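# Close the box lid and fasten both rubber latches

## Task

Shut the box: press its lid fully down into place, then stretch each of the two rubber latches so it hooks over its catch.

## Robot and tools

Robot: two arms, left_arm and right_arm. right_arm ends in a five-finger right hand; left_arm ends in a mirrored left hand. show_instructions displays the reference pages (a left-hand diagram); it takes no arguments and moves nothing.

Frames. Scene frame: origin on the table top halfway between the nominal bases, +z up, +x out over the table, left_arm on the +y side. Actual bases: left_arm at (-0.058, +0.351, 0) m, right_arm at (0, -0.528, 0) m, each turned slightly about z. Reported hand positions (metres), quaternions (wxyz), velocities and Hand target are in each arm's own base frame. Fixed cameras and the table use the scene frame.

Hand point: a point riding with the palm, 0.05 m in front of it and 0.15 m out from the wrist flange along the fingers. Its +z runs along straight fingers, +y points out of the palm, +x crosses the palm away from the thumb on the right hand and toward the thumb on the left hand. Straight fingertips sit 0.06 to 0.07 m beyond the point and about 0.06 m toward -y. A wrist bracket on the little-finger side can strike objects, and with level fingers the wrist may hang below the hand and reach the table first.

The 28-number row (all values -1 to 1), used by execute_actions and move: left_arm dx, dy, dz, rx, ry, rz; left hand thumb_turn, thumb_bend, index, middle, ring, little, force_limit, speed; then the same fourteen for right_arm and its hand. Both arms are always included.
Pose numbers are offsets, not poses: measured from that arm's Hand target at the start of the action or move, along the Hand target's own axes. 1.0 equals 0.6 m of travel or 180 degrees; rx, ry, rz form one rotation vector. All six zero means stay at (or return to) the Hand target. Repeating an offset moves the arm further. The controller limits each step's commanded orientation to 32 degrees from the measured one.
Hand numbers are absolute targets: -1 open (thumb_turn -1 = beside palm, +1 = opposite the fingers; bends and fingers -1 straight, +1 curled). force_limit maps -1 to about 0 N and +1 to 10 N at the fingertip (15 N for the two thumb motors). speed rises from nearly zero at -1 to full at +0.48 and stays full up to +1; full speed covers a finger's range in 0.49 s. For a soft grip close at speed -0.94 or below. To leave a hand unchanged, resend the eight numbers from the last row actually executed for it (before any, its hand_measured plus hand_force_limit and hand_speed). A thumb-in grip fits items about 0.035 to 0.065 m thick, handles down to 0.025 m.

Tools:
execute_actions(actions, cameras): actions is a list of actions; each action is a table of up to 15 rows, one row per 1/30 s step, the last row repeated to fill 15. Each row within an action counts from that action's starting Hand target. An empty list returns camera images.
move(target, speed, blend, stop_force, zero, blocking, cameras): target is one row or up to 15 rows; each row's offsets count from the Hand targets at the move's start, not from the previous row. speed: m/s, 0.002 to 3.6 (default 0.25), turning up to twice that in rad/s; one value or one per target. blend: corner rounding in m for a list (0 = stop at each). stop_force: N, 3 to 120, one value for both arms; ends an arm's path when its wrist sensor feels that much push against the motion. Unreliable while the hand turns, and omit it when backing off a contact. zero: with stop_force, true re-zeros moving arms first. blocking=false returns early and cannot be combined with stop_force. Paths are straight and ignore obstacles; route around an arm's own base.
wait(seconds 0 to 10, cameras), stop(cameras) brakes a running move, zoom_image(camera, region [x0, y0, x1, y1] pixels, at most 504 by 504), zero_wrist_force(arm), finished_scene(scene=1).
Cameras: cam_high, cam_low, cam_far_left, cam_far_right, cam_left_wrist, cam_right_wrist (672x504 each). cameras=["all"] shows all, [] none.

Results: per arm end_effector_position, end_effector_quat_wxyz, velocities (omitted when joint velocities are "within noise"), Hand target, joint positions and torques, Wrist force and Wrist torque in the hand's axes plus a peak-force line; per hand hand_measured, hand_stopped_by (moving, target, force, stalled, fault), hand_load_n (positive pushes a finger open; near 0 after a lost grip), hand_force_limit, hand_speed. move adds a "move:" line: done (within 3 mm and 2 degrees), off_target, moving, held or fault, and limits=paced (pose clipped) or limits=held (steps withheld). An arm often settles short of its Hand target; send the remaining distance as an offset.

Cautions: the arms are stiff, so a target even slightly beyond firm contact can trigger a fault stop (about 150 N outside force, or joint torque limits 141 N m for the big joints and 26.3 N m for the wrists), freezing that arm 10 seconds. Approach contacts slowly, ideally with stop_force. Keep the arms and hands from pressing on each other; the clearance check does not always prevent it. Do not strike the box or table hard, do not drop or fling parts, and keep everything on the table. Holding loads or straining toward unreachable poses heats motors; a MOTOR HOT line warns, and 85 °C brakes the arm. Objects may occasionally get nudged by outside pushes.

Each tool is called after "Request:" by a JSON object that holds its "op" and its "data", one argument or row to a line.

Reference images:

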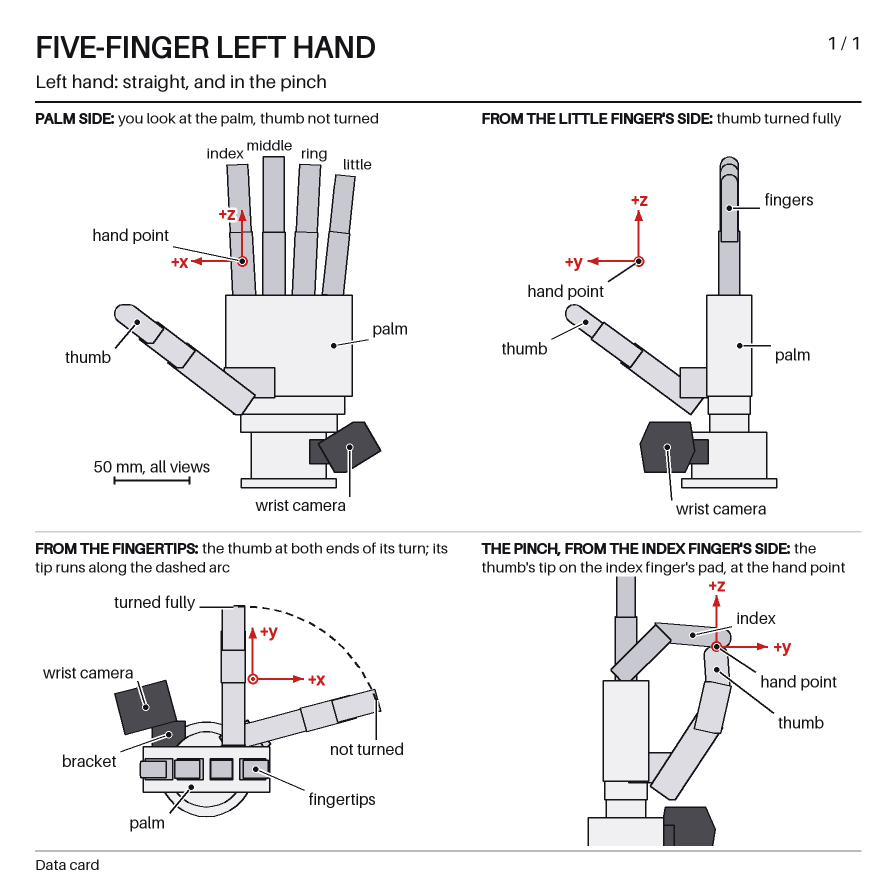

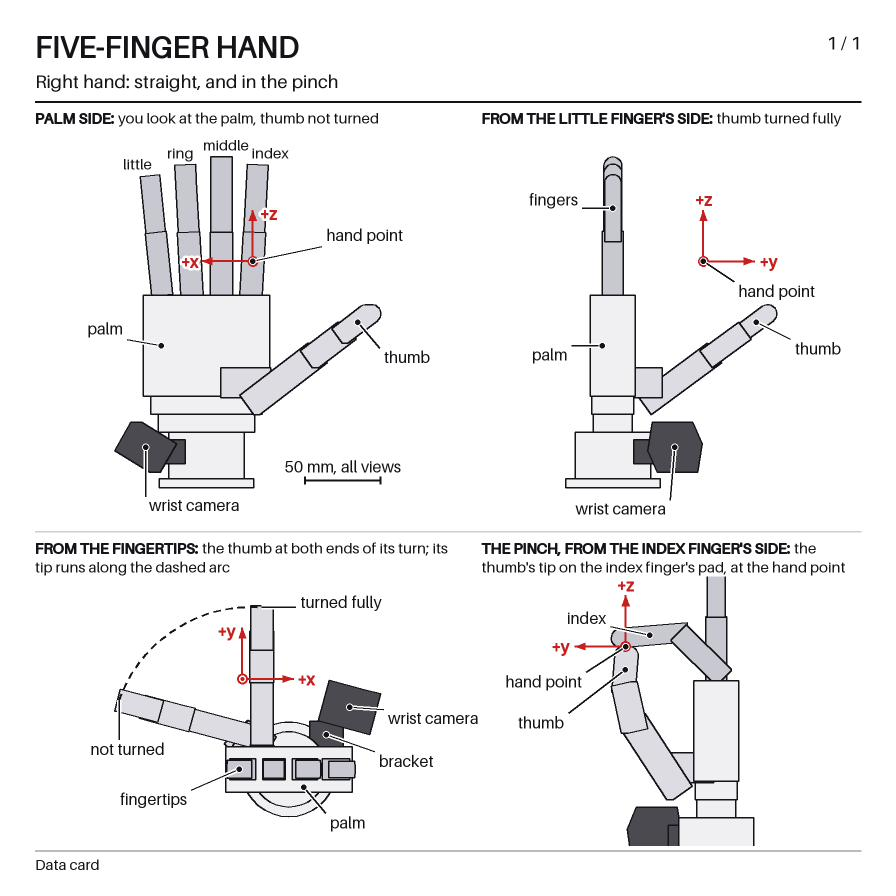

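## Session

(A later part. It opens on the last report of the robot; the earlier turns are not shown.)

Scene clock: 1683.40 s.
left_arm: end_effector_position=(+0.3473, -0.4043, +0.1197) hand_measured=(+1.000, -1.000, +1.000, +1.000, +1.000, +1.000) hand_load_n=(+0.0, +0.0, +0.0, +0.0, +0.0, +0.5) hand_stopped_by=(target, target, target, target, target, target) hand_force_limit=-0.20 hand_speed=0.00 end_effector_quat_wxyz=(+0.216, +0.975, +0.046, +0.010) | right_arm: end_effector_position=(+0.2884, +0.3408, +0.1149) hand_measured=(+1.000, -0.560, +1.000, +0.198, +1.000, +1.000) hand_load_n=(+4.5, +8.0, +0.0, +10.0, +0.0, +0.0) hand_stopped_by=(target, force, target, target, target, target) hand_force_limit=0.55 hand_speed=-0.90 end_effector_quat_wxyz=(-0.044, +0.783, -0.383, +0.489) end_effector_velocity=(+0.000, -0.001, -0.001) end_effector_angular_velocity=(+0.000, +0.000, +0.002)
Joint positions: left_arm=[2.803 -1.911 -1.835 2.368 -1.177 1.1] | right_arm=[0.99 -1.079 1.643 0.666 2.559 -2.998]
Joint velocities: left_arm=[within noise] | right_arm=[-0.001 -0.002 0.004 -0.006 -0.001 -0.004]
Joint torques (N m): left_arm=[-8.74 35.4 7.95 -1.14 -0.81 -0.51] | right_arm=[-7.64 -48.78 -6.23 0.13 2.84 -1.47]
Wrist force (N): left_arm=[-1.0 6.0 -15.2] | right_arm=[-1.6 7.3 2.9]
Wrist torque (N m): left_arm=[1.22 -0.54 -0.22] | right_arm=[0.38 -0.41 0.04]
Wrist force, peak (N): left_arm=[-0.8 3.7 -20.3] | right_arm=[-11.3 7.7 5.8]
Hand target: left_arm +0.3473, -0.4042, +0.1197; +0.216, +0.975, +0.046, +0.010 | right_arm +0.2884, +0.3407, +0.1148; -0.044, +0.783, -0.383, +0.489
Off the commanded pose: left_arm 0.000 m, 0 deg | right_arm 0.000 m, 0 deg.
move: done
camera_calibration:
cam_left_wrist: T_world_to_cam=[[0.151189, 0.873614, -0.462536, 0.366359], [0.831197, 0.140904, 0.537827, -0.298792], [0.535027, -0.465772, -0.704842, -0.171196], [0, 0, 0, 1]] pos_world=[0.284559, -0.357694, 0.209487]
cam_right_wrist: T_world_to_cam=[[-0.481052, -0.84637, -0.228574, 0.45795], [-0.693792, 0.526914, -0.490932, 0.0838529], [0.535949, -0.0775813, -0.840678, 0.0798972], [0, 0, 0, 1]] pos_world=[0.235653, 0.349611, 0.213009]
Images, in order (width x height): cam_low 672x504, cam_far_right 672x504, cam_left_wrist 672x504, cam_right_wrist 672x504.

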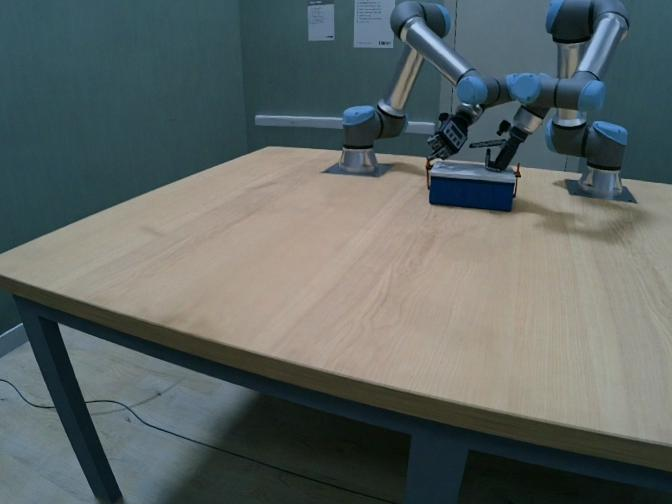

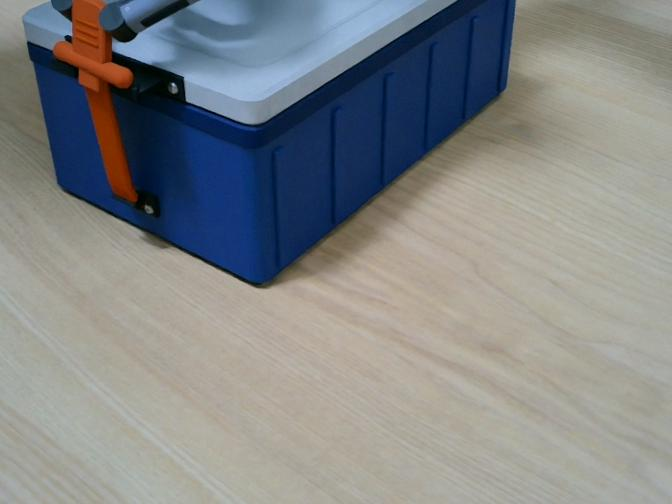

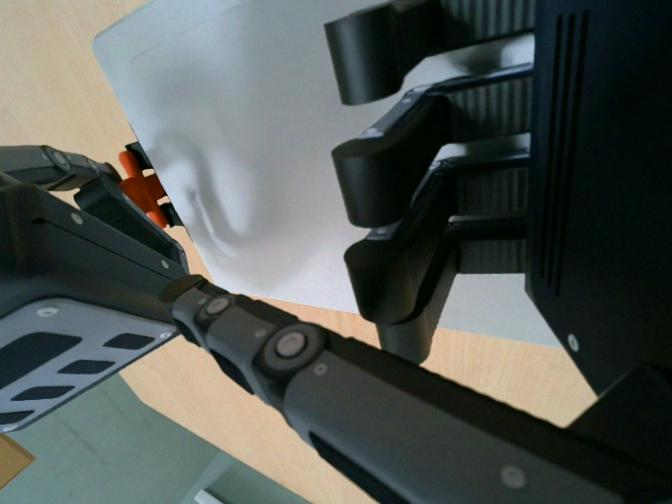

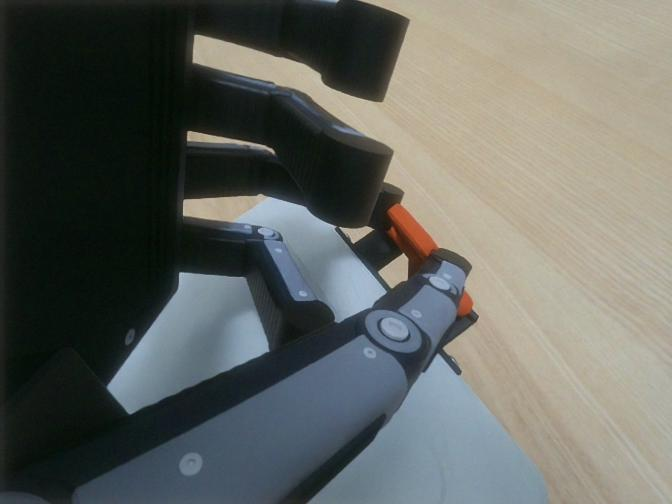

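Request:
{"op": "wait", "data": {
  "seconds": 0.1,
  "cameras": ["cam_high","cam_low"]
}}

Request:
{"op": "zoom_image", "data": {
  "camera": "cam_high",
  "region": [190, 0, 430, 160]
}}

Request:
{"op": "zoom_image", "data": {
  "camera": "cam_low",
  "region": [400, 40, 620, 220]
}}

Scene clock: 1688.67 s.
left_arm: end_effector_position=(+0.3473, -0.4042, +0.1197) hand_measured=(+1.000, -1.000, +1.000, +1.000, +1.000, +1.000) hand_load_n=(+0.0, +0.0, +0.0, +0.0, +0.0, +0.0) hand_stopped_by=(target, target, target, target, target, target) hand_force_limit=-0.20 hand_speed=0.00 end_effector_quat_wxyz=(+0.216, +0.975, +0.046, +0.010) | right_arm: end_effector_position=(+0.2884, +0.3407, +0.1148) hand_measured=(+1.000, -0.560, +1.000, +0.198, +1.000, +1.000) hand_load_n=(+4.5, +8.0, +0.0, +9.5, +0.0, +0.0) hand_stopped_by=(target, force, target, target, target, target) hand_force_limit=0.55 hand_speed=-0.90 end_effector_quat_wxyz=(-0.044, +0.783, -0.383, +0.489)
Joint positions: left_arm=[2.803 -1.911 -1.835 2.368 -1.177 1.1] | right_arm=[0.99 -1.079 1.643 0.665 2.559 -2.998]
Joint torques (N m): left_arm=[-8.09 35.14 -0.06 -1.19 -0.74 -0.56] | right_arm=[-7.76 -48.69 -7.88 0.25 -0.87 -1.68]
Wrist force (N): left_arm=[-0.8 6.4 -16.1] | right_arm=[-1.1 6.7 2.5]
Wrist torque (N m): left_arm=[1.26 -0.54 -0.22] | right_arm=[0.38 -0.38 0.05]
Wrist force, peak (N): left_arm=[-0.7 6.6 -16.5] | right_arm=[-1.6 7.5 2.7]
Hand target: left_arm +0.3473, -0.4042, +0.1197; +0.216, +0.975, +0.046, +0.010 | right_arm +0.2884, +0.3407, +0.1148; -0.044, +0.783, -0.383, +0.489
Off the commanded pose: left_arm 0.000 m, 0 deg | right_arm 0.000 m, 0 deg.
wait: 0.10 s; at rest from the start
Images, in order (width x height): cam_high 672x504, cam_low 672x504.

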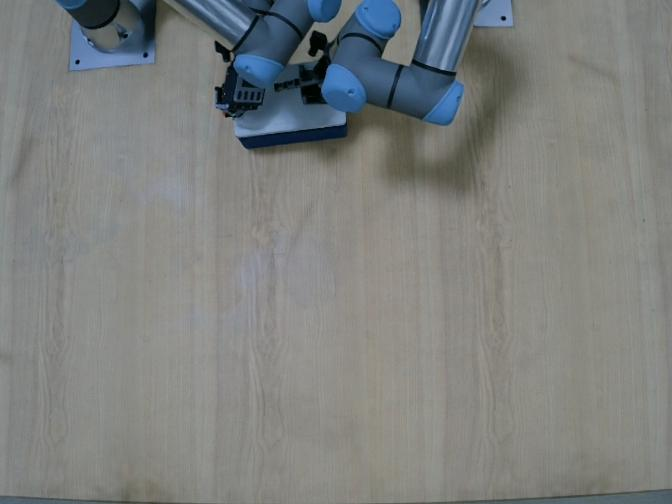

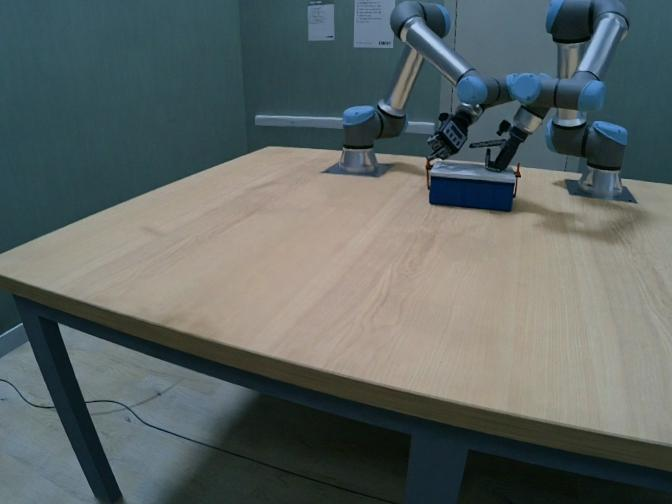

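Scaled by 2.100 from the camera's 672x504 image, which has a finer 960x720 frame.

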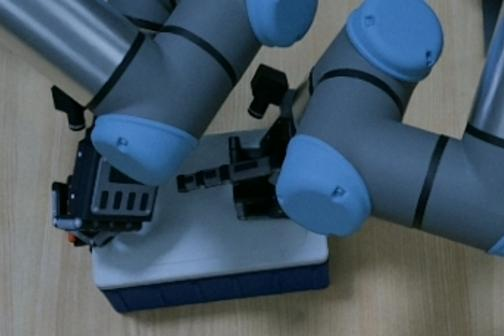

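Scaled by 2.291 from the camera's 672x504 image, which has a finer 960x720 frame.

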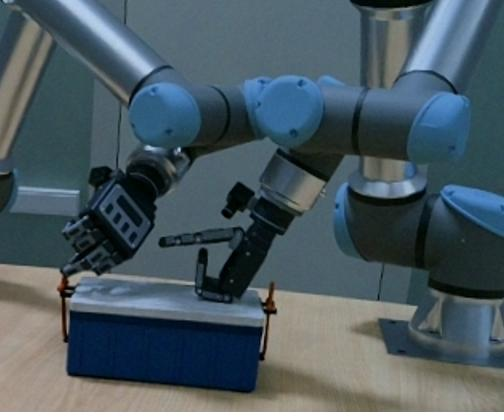

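Request:
{"op": "wait", "data": {
  "seconds": 0.1,
  "cameras": ["cam_right_wrist","cam_far_right","cam_left_wrist"]
}}

Request:
{"op": "zoom_image", "data": {
  "camera": "cam_right_wrist",
  "region": [320, 180, 520, 380]
}}

Request:
{"op": "zoom_image", "data": {
  "camera": "cam_far_right",
  "region": [40, 20, 150, 130]
}}

Request:
{"op": "zoom_image", "data": {
  "camera": "cam_left_wrist",
  "region": [100, 130, 200, 240]
}}

Scene clock: 1709.00 s.
left_arm: end_effector_position=(+0.3473, -0.4042, +0.1197) hand_measured=(+1.000, -1.000, +1.000, +1.000, +1.000, +1.000) hand_load_n=(+0.0, +0.0, +0.0, +0.0, +0.0, +0.0) hand_stopped_by=(target, target, target, target, target, target) hand_force_limit=-0.20 hand_speed=0.00 end_effector_quat_wxyz=(+0.216, +0.975, +0.046, +0.010) | right_arm: end_effector_position=(+0.2884, +0.3407, +0.1148) hand_measured=(+1.000, -0.560, +1.000, +0.198, +1.000, +1.000) hand_load_n=(+4.5, +8.0, +0.0, +10.0, +0.0, +0.0) hand_stopped_by=(target, force, target, target, target, target) hand_force_limit=0.55 hand_speed=-0.90 end_effector_quat_wxyz=(-0.044, +0.783, -0.383, +0.489)
Joint positions: left_arm=[2.803 -1.911 -1.835 2.368 -1.177 1.1] | right_arm=[0.99 -1.079 1.643 0.665 2.559 -2.998]
Joint torques (N m): left_arm=[-7.57 35.63 -0.43 -1.23 -0.75 -0.5] | right_arm=[-8.57 -49.69 -8.41 0.33 -0.8 -1.46]
Wrist force (N): left_arm=[-0.7 6.4 -16.2] | right_arm=[-0.7 6.8 2.3]
Wrist torque (N m): left_arm=[1.24 -0.54 -0.21] | right_arm=[0.42 -0.43 0.06]
Wrist force, peak (N): left_arm=[-0.7 6.6 -16.6] | right_arm=[-1.4 7.6 2.7]
Hand target: left_arm +0.3473, -0.4042, +0.1197; +0.216, +0.975, +0.046, +0.010 | right_arm +0.2884, +0.3407, +0.1148; -0.044, +0.783, -0.383, +0.489
Off the commanded pose: left_arm 0.000 m, 0 deg | right_arm 0.000 m, 0 deg.
wait: 0.10 s; at rest from the start
camera_calibration:
cam_left_wrist: T_world_to_cam=[[0.151189, 0.873614, -0.462536, 0.366359], [0.831197, 0.140904, 0.537827, -0.298792], [0.535027, -0.465772, -0.704842, -0.171196], [0, 0, 0, 1]] pos_world=[0.284559, -0.357694, 0.209487]
cam_right_wrist: T_world_to_cam=[[-0.481083, -0.84632, -0.228697, 0.457881], [-0.693768, 0.52701, -0.490862, 0.0838518], [0.535952, -0.0774826, -0.840685, 0.079856], [0, 0, 0, 1]] pos_world=[0.235653, 0.34951, 0.213009]
Images, in order (width x height): cam_far_right 672x504, cam_left_wrist 672x504, cam_right_wrist 672x504.

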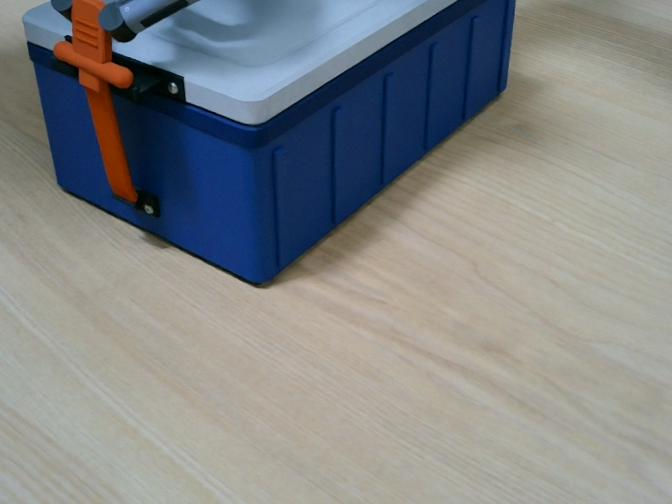

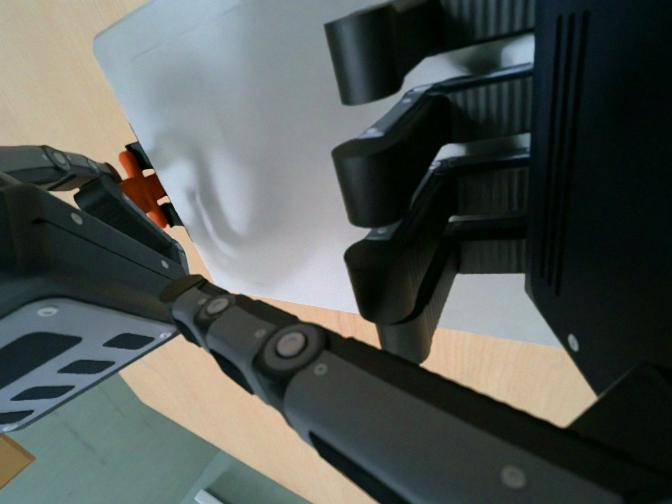

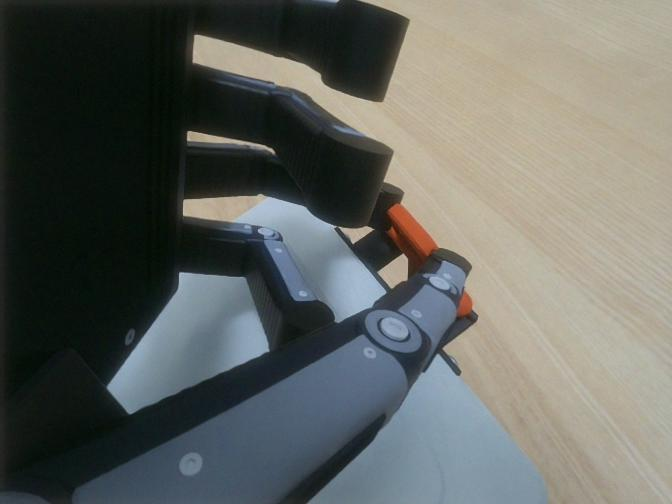

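Scaled by 2.520 from the camera's 672x504 image, which has a finer 960x720 frame.

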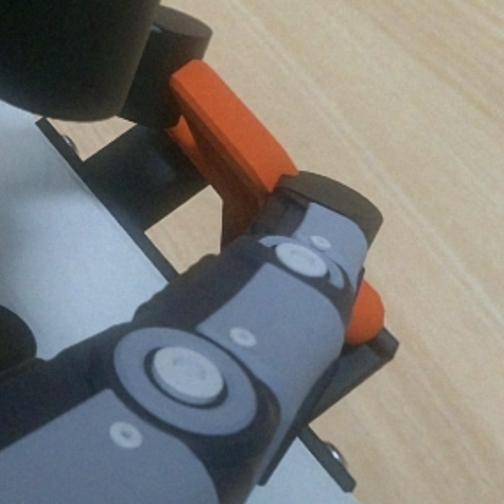

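Scaled by 4.582 from the camera's 672x504 image, which has a finer 960x720 frame.

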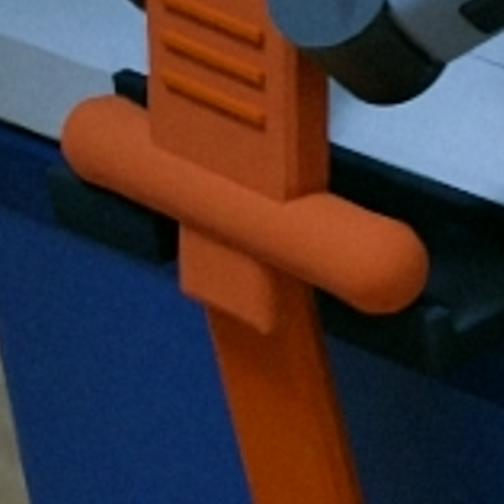

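Scaled by 4.582 from the camera's 672x504 image, which has a finer 960x720 frame.

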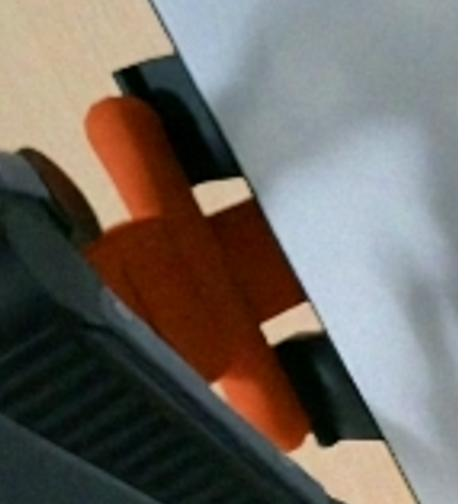

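Request:
{"op": "move", "data": {
  "target": [0,0,0,0,0,0,1,-1,1,1,1,1,-0.2,0,0.0036,-0.0022,-0.0026,0,0,0,1,-0.35,1,0.2,1,1,0.55,-0.9],
  "speed": 0.02,
  "cameras": ["cam_right_wrist","cam_far_right","cam_left_wrist"]
}}

Request:
{"op": "zoom_image", "data": {
  "camera": "cam_right_wrist",
  "region": [320, 180, 520, 380]
}}

Request:
{"op": "zoom_image", "data": {
  "camera": "cam_far_right",
  "region": [40, 20, 150, 130]
}}

Request:
{"op": "zoom_image", "data": {
  "camera": "cam_left_wrist",
  "region": [100, 130, 200, 240]
}}

Scene clock: 1716.67 s.
left_arm: end_effector_position=(+0.3473, -0.4042, +0.1197) hand_measured=(+1.000, -1.000, +1.000, +1.000, +1.000, +1.000) hand_load_n=(+0.0, -0.5, +0.5, +0.0, +0.0, +0.5) hand_stopped_by=(target, target, target, target, target, target) hand_force_limit=-0.20 hand_speed=0.00 end_effector_quat_wxyz=(+0.216, +0.975, +0.046, +0.010) | right_arm: end_effector_position=(+0.2884, +0.3407, +0.1179) hand_measured=(+1.000, -0.560, +1.000, +0.198, +1.000, +1.000) hand_load_n=(+7.5, +8.5, +0.0, +12.0, +0.0, +0.0) hand_stopped_by=(target, force, target, target, target, target) hand_force_limit=0.55 hand_speed=-0.90 end_effector_quat_wxyz=(-0.044, +0.783, -0.383, +0.489)
Joint positions: left_arm=[2.803 -1.911 -1.835 2.368 -1.177 1.1] | right_arm=[0.99 -1.082 1.64 0.672 2.559 -2.998]
Joint torques (N m): left_arm=[-8.02 35.37 -0.08 -1.23 -0.68 -0.46] | right_arm=[0.66 -47.93 -28.68 4.92 6.19 0.54]
Wrist force (N): left_arm=[-1.4 2.4 -21.0] | right_arm=[-9.3 9.4 7.1]
Wrist torque (N m): left_arm=[1.42 -0.69 -0.10] | right_arm=[0.52 -0.48 0.22]
Wrist force, peak (N): left_arm=[-1.0 2.7 -21.9] | right_arm=[-9.8 9.8 7.2]
Hand target: left_arm +0.3473, -0.4042, +0.1197; +0.216, +0.975, +0.046, +0.010 | right_arm +0.2884, +0.3407, +0.1178; -0.044, +0.783, -0.383, +0.489
Off the commanded pose: left_arm 0.000 m, 0 deg | right_arm 0.000 m, 0 deg.
move: done
camera_calibration:
cam_left_wrist: T_world_to_cam=[[0.151189, 0.873614, -0.462536, 0.366359], [0.831197, 0.140904, 0.537827, -0.298792], [0.535027, -0.465772, -0.704842, -0.171196], [0, 0, 0, 1]] pos_world=[0.284559, -0.357694, 0.209487]
cam_right_wrist: T_world_to_cam=[[-0.481136, -0.846303, -0.228648, 0.458563], [-0.693821, 0.527037, -0.490758, 0.0853047], [0.535836, -0.0774808, -0.84076, 0.0824205], [0, 0, 0, 1]] pos_world=[0.235654, 0.34951, 0.216009]
Images, in order (width x height): cam_far_right 672x504, cam_left_wrist 672x504, cam_right_wrist 672x504.

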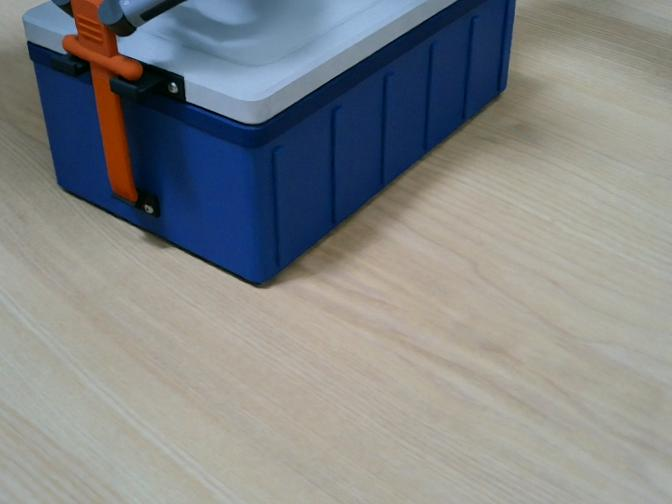

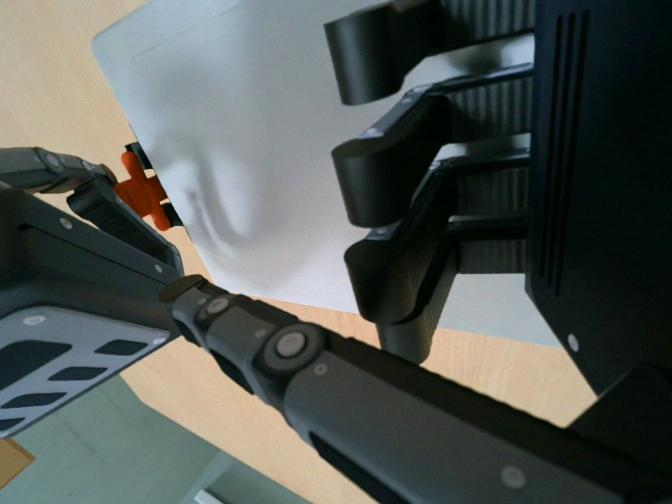

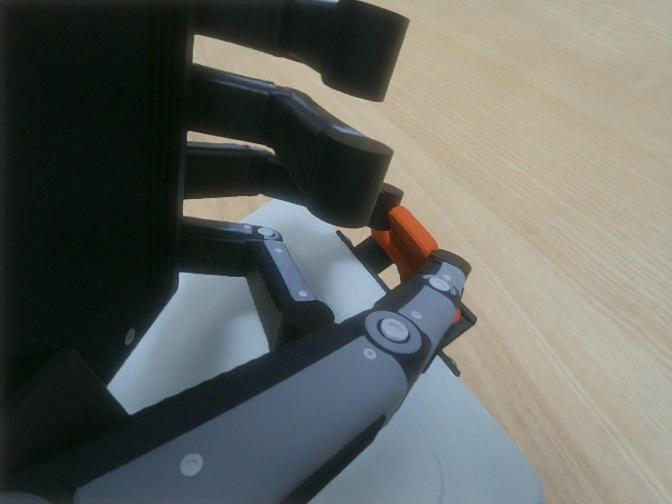

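Scaled by 2.520 from the camera's 672x504 image, which has a finer 960x720 frame.

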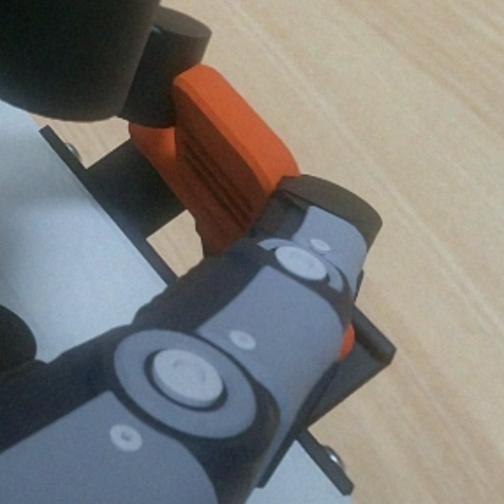

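Scaled by 4.582 from the camera's 672x504 image, which has a finer 960x720 frame.

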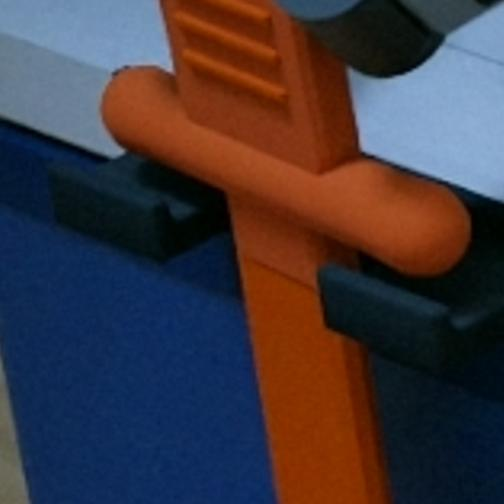

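Scaled by 4.582 from the camera's 672x504 image, which has a finer 960x720 frame.

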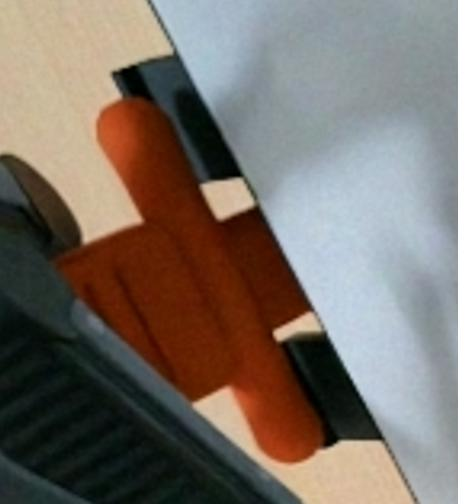

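Request:
{"op": "move", "data": {
  "target": [0,0,0,0,0,0,1,-1,1,1,1,1,-0.2,0,-0.0055,-0.0056,-0.0029,0,0,0,1,-0.35,1,0.2,1,1,0.55,-0.9],
  "speed": 0.02,
  "cameras": ["cam_right_wrist","cam_far_right","cam_left_wrist"]
}}

Request:
{"op": "zoom_image", "data": {
  "camera": "cam_far_right",
  "region": [40, 20, 150, 130]
}}

Request:
{"op": "zoom_image", "data": {
  "camera": "cam_left_wrist",
  "region": [100, 130, 200, 240]
}}

Scene clock: 1721.93 s.
left_arm: end_effector_position=(+0.3473, -0.4042, +0.1197) hand_measured=(+1.000, -1.000, +1.000, +1.000, +1.000, +1.000) hand_load_n=(+0.0, +0.0, +0.5, +0.0, +0.0, +0.5) hand_stopped_by=(target, target, target, target, target, target) hand_force_limit=-0.20 hand_speed=0.00 end_effector_quat_wxyz=(+0.216, +0.975, +0.046, +0.010) | right_arm: end_effector_position=(+0.2881, +0.3458, +0.1178) hand_measured=(+1.000, -0.560, +1.000, +0.198, +1.000, +1.000) hand_load_n=(+7.0, +8.5, +0.0, +12.0, +0.0, +0.0) hand_stopped_by=(target, force, target, target, target, target) hand_force_limit=0.55 hand_speed=-0.90 end_effector_quat_wxyz=(-0.044, +0.783, -0.383, +0.489)
Joint positions: left_arm=[2.803 -1.911 -1.835 2.368 -1.177 1.1] | right_arm=[0.997 -1.071 1.624 0.686 2.561 -2.986]
Joint torques (N m): left_arm=[-8.07 29.04 1.14 -1.24 -0.67 -0.46] | right_arm=[-3.77 -52.51 -14.17 3.1 5.89 -1.54]
Wrist force (N): left_arm=[-1.3 2.2 -21.1] | right_arm=[-9.0 10.2 7.4]
Wrist torque (N m): left_arm=[1.41 -0.72 -0.08] | right_arm=[0.55 -0.44 0.12]
Wrist force, peak (N): left_arm=[-1.1 2.8 -21.9] | right_arm=[-9.8 9.9 7.4]
Hand target: left_arm +0.3473, -0.4042, +0.1197; +0.216, +0.975, +0.046, +0.010 | right_arm +0.2881, +0.3457, +0.1178; -0.044, +0.783, -0.383, +0.489
Off the commanded pose: left_arm 0.000 m, 0 deg | right_arm 0.000 m, 0 deg.
move: done
camera_calibration:
cam_left_wrist: T_world_to_cam=[[0.151189, 0.873614, -0.462536, 0.366359], [0.831197, 0.140904, 0.537827, -0.298792], [0.535027, -0.465772, -0.704842, -0.171196], [0, 0, 0, 1]] pos_world=[0.284559, -0.357694, 0.209487]
cam_right_wrist: T_world_to_cam=[[-0.481083, -0.84632, -0.228697, 0.462716], [-0.693768, 0.52701, -0.490862, 0.0823794], [0.535952, -0.0774826, -0.840685, 0.08285], [0, 0, 0, 1]] pos_world=[0.235353, 0.35461, 0.215909]
Images, in order (width x height): cam_far_right 672x504, cam_left_wrist 672x504, cam_right_wrist 672x504.

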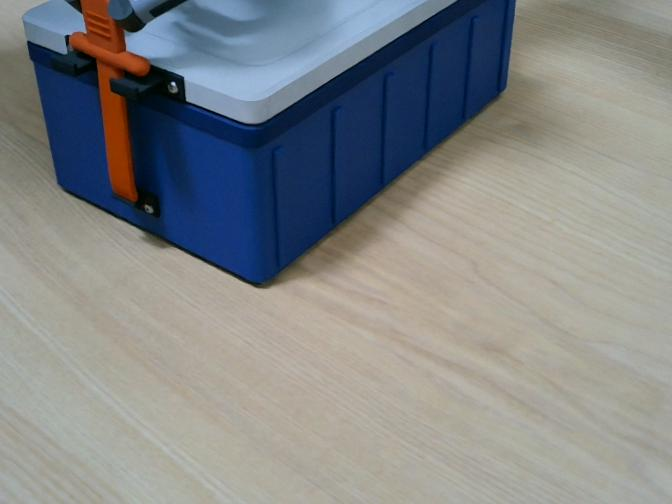

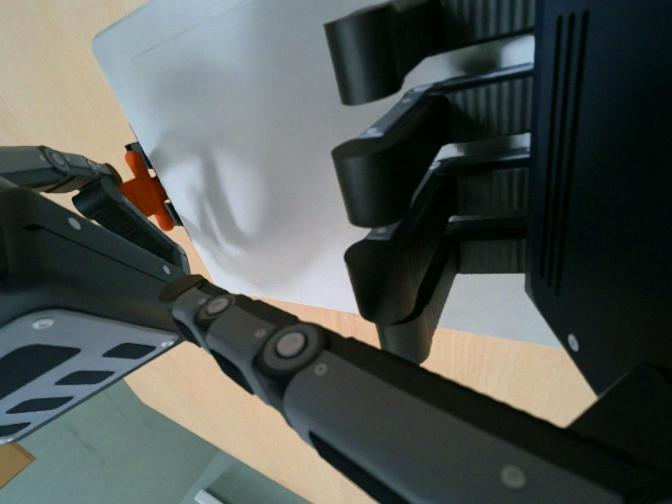

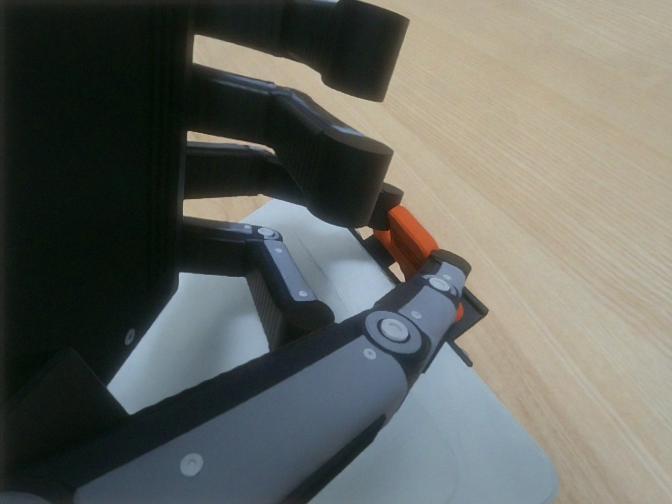

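Scaled by 4.582 from the camera's 672x504 image, which has a finer 960x720 frame.

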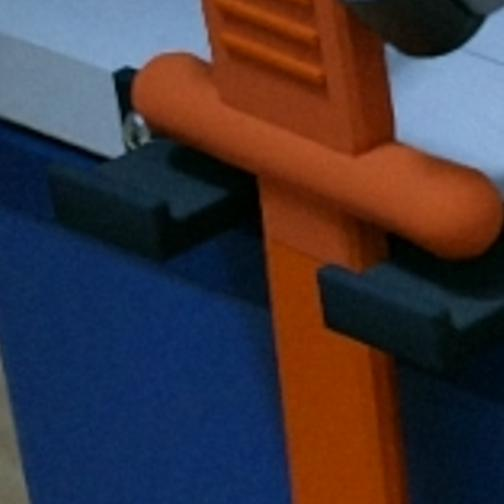

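Scaled by 4.582 from the camera's 672x504 image, which has a finer 960x720 frame.

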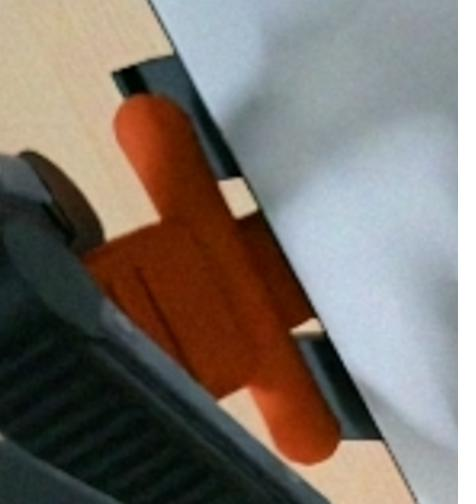

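Request:
{"op": "move", "data": {
  "target": [0,0,0,0,0,0,1,-1,1,1,1,1,-0.2,0,-0.0109,0.0067,0.0078,0,0,0,1,-0.35,1,0.2,1,1,0.55,-0.9],
  "speed": 0.02,
  "cameras": ["cam_right_wrist","cam_far_right","cam_left_wrist"]
}}

Request:
{"op": "zoom_image", "data": {
  "camera": "cam_far_right",
  "region": [40, 20, 150, 130]
}}

Request:
{"op": "zoom_image", "data": {
  "camera": "cam_left_wrist",
  "region": [100, 130, 200, 240]
}}

Scene clock: 1726.93 s.
left_arm: end_effector_position=(+0.3473, -0.4042, +0.1197) hand_measured=(+1.000, -1.000, +1.000, +1.000, +1.000, +1.000) hand_load_n=(+0.0, +0.0, +0.0, +0.0, +0.0, +0.5) hand_stopped_by=(target, target, target, target, target, target) hand_force_limit=-0.20 hand_speed=0.00 end_effector_quat_wxyz=(+0.216, +0.975, +0.046, +0.010) | right_arm: end_effector_position=(+0.2881, +0.3456, +0.1087) hand_measured=(+1.000, -0.560, +1.000, +0.198, +1.000, +1.000) hand_load_n=(-7.0, +9.0, +0.0, +5.0, +0.0, +0.0) hand_stopped_by=(target, force, target, target, target, target) hand_force_limit=0.55 hand_speed=-0.90 end_effector_quat_wxyz=(-0.044, +0.783, -0.383, +0.489)
Joint positions: left_arm=[2.803 -1.911 -1.835 2.368 -1.177 1.1] | right_arm=[0.997 -1.059 1.634 0.666 2.561 -2.986]
Joint torques (N m): left_arm=[-8.16 22.62 1.94 -1.1 -0.57 -0.47] | right_arm=[-5.91 -33.45 -8.86 0.4 -2.35 0.51]
Wrist force (N): left_arm=[-1.8 7.3 -14.3] | right_arm=[19.1 -8.3 -10.8]
Wrist torque (N m): left_arm=[1.22 -0.50 -0.29] | right_arm=[-0.10 -0.33 -0.54]
Wrist force, peak (N): left_arm=[-0.8 2.5 -22.1] | right_arm=[19.8 -8.8 -11.0]
Hand target: left_arm +0.3473, -0.4042, +0.1197; +0.216, +0.975, +0.046, +0.010 | right_arm +0.2881, +0.3457, +0.1088; -0.044, +0.783, -0.383, +0.489
Off the commanded pose: left_arm 0.000 m, 0 deg | right_arm 0.000 m, 0 deg.
move: done
camera_calibration:
cam_left_wrist: T_world_to_cam=[[0.151189, 0.873614, -0.462536, 0.366359], [0.831197, 0.140904, 0.537827, -0.298792], [0.535027, -0.465772, -0.704842, -0.171196], [0, 0, 0, 1]] pos_world=[0.284559, -0.357694, 0.209487]
cam_right_wrist: T_world_to_cam=[[-0.48112, -0.846304, -0.228678, 0.460488], [-0.693691, 0.527021, -0.49096, 0.0780652], [0.536019, -0.0775788, -0.840634, 0.075276], [0, 0, 0, 1]] pos_world=[0.235353, 0.35441, 0.20691]
Images, in order (width x height): cam_far_right 672x504, cam_left_wrist 672x504, cam_right_wrist 672x504.

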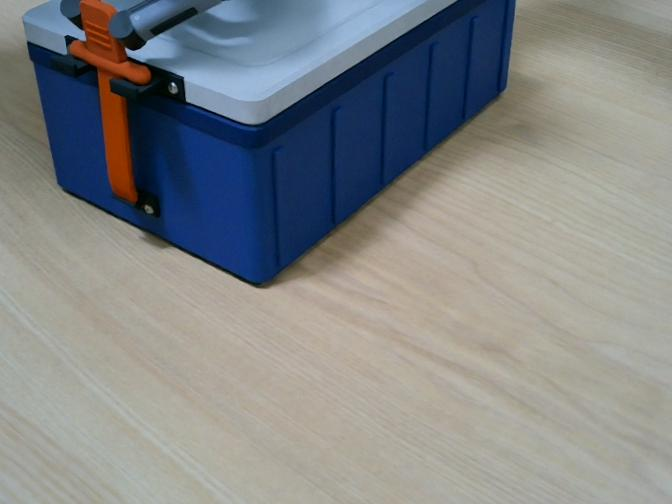

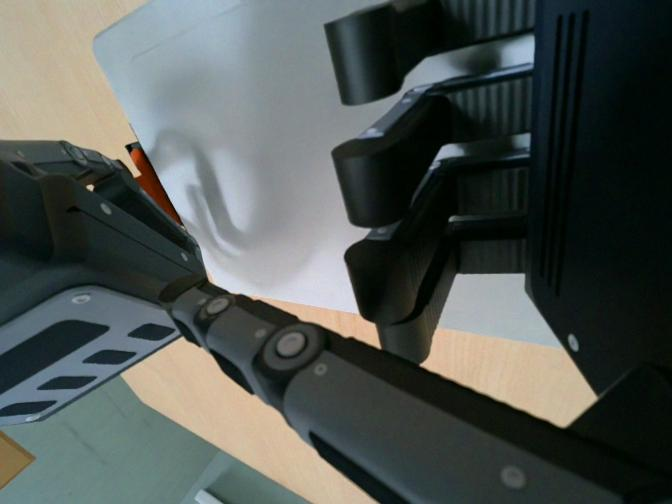

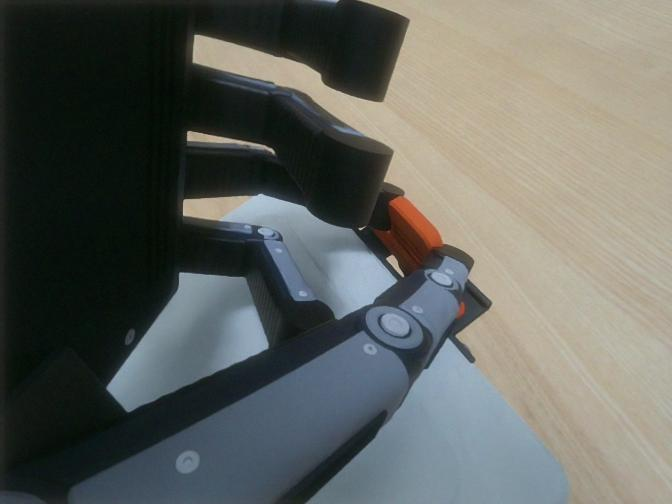

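Scaled by 4.582 from the camera's 672x504 image, which has a finer 960x720 frame.

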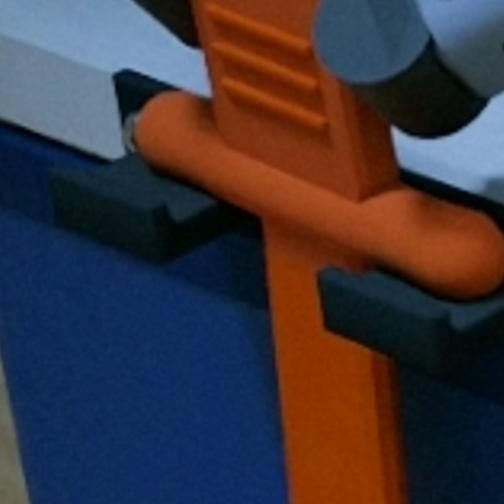

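Scaled by 4.582 from the camera's 672x504 image, which has a finer 960x720 frame.

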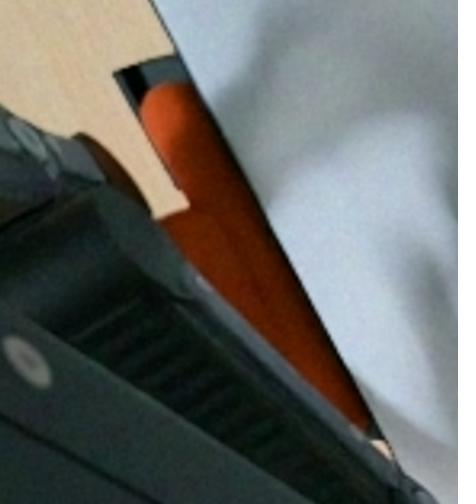

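Request:
{"op": "move", "data": {
  "target": [
    [0,0,0,0,0,0,1,-1,1,1,1,1,-0.2,0,0.0024,-0.0015,-0.0017,0,0,0,1,-0.35,1,0.2,1,1,0.55,-0.9],
    [0,0,0,0,0,0,1,-1,1,1,1,1,-0.2,0,0.0024,-0.0015,-0.0017,0,0,0,1,-1,1,0.2,1,1,0.3,-0.4]
  ],
  "speed": 0.02,
  "cameras": ["cam_right_wrist","cam_far_right","cam_left_wrist"]
}}

Request:
{"op": "zoom_image", "data": {
  "camera": "cam_far_right",
  "region": [40, 0, 150, 110]
}}

Scene clock: 1733.60 s.
left_arm: end_effector_position=(+0.3473, -0.4042, +0.1197) hand_measured=(+1.000, -1.000, +1.000, +1.000, +1.000, +1.000) hand_load_n=(+0.0, +0.0, +0.0, +0.0, +0.0, +0.5) hand_stopped_by=(target, target, target, target, target, target) hand_force_limit=-0.20 hand_speed=0.00 end_effector_quat_wxyz=(+0.216, +0.975, +0.046, +0.010) | right_arm: end_effector_position=(+0.2881, +0.3457, +0.1108) hand_measured=(+1.000, -1.000, +1.000, +0.200, +1.000, +1.000) hand_load_n=(+0.0, -0.5, +0.0, +3.5, +0.0, +0.0) hand_stopped_by=(target, target, target, target, target, target) hand_force_limit=0.30 hand_speed=-0.40 end_effector_quat_wxyz=(-0.044, +0.783, -0.383, +0.489)
Joint positions: left_arm=[2.803 -1.911 -1.835 2.368 -1.177 1.1] | right_arm=[0.997 -1.062 1.631 0.67 2.561 -2.986]
Joint torques (N m): left_arm=[-8.61 14.97 3.13 -1.15 -0.55 -0.43] | right_arm=[1.74 -38.85 -20.23 0.15 2.87 0.23]
Wrist force (N): left_arm=[-1.5 7.7 -14.8] | right_arm=[4.6 -0.9 1.9]
Wrist torque (N m): left_arm=[1.21 -0.50 -0.29] | right_arm=[0.39 -0.53 -0.13]
Wrist force, peak (N): left_arm=[-1.5 7.7 -15.2] | right_arm=[19.8 -8.9 -11.0]
Hand target: left_arm +0.3473, -0.4042, +0.1197; +0.216, +0.975, +0.046, +0.010 | right_arm +0.2881, +0.3457, +0.1108; -0.044, +0.783, -0.383, +0.489
Off the commanded pose: left_arm 0.000 m, 0 deg | right_arm 0.000 m, 0 deg.
move: done
camera_calibration:
cam_left_wrist: T_world_to_cam=[[0.151189, 0.873614, -0.462536, 0.366359], [0.831197, 0.140904, 0.537827, -0.298792], [0.535027, -0.465772, -0.704842, -0.171196], [0, 0, 0, 1]] pos_world=[0.284559, -0.357694, 0.209487]
cam_right_wrist: T_world_to_cam=[[-0.481136, -0.846303, -0.228648, 0.461027], [-0.693821, 0.527037, -0.490758, 0.078977], [0.535836, -0.0774808, -0.84076, 0.0769992], [0, 0, 0, 1]] pos_world=[0.235354, 0.35451, 0.208909]
Images, in order (width x height): cam_far_right 672x504, cam_left_wrist 672x504, cam_right_wrist 672x504.

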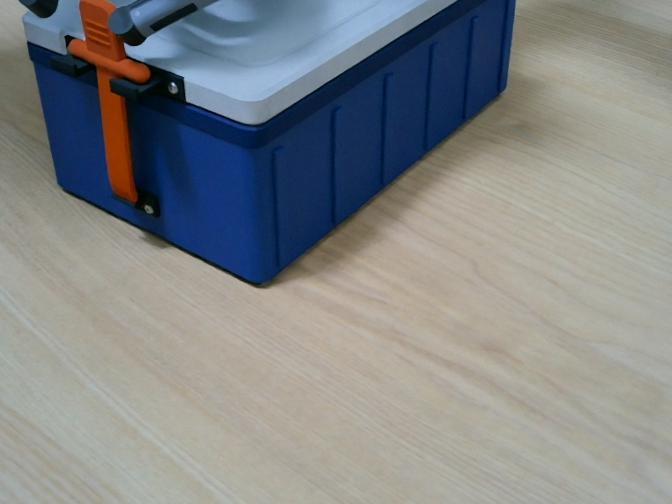

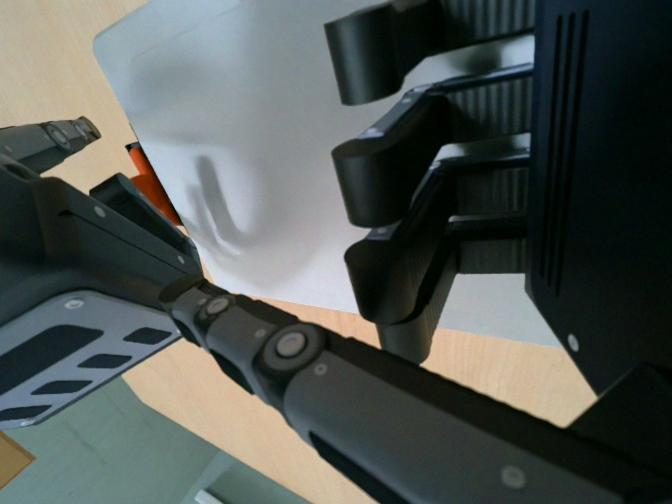

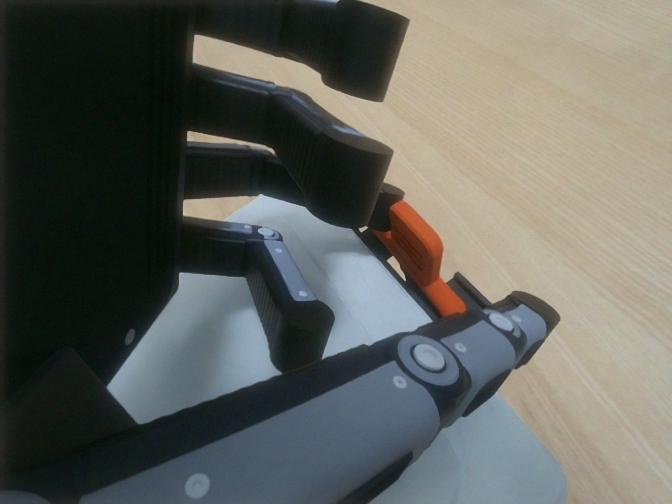

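Scaled by 4.582 from the camera's 672x504 image, which has a finer 960x720 frame.

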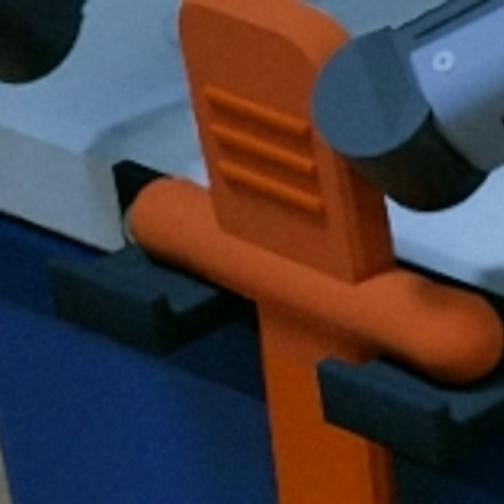

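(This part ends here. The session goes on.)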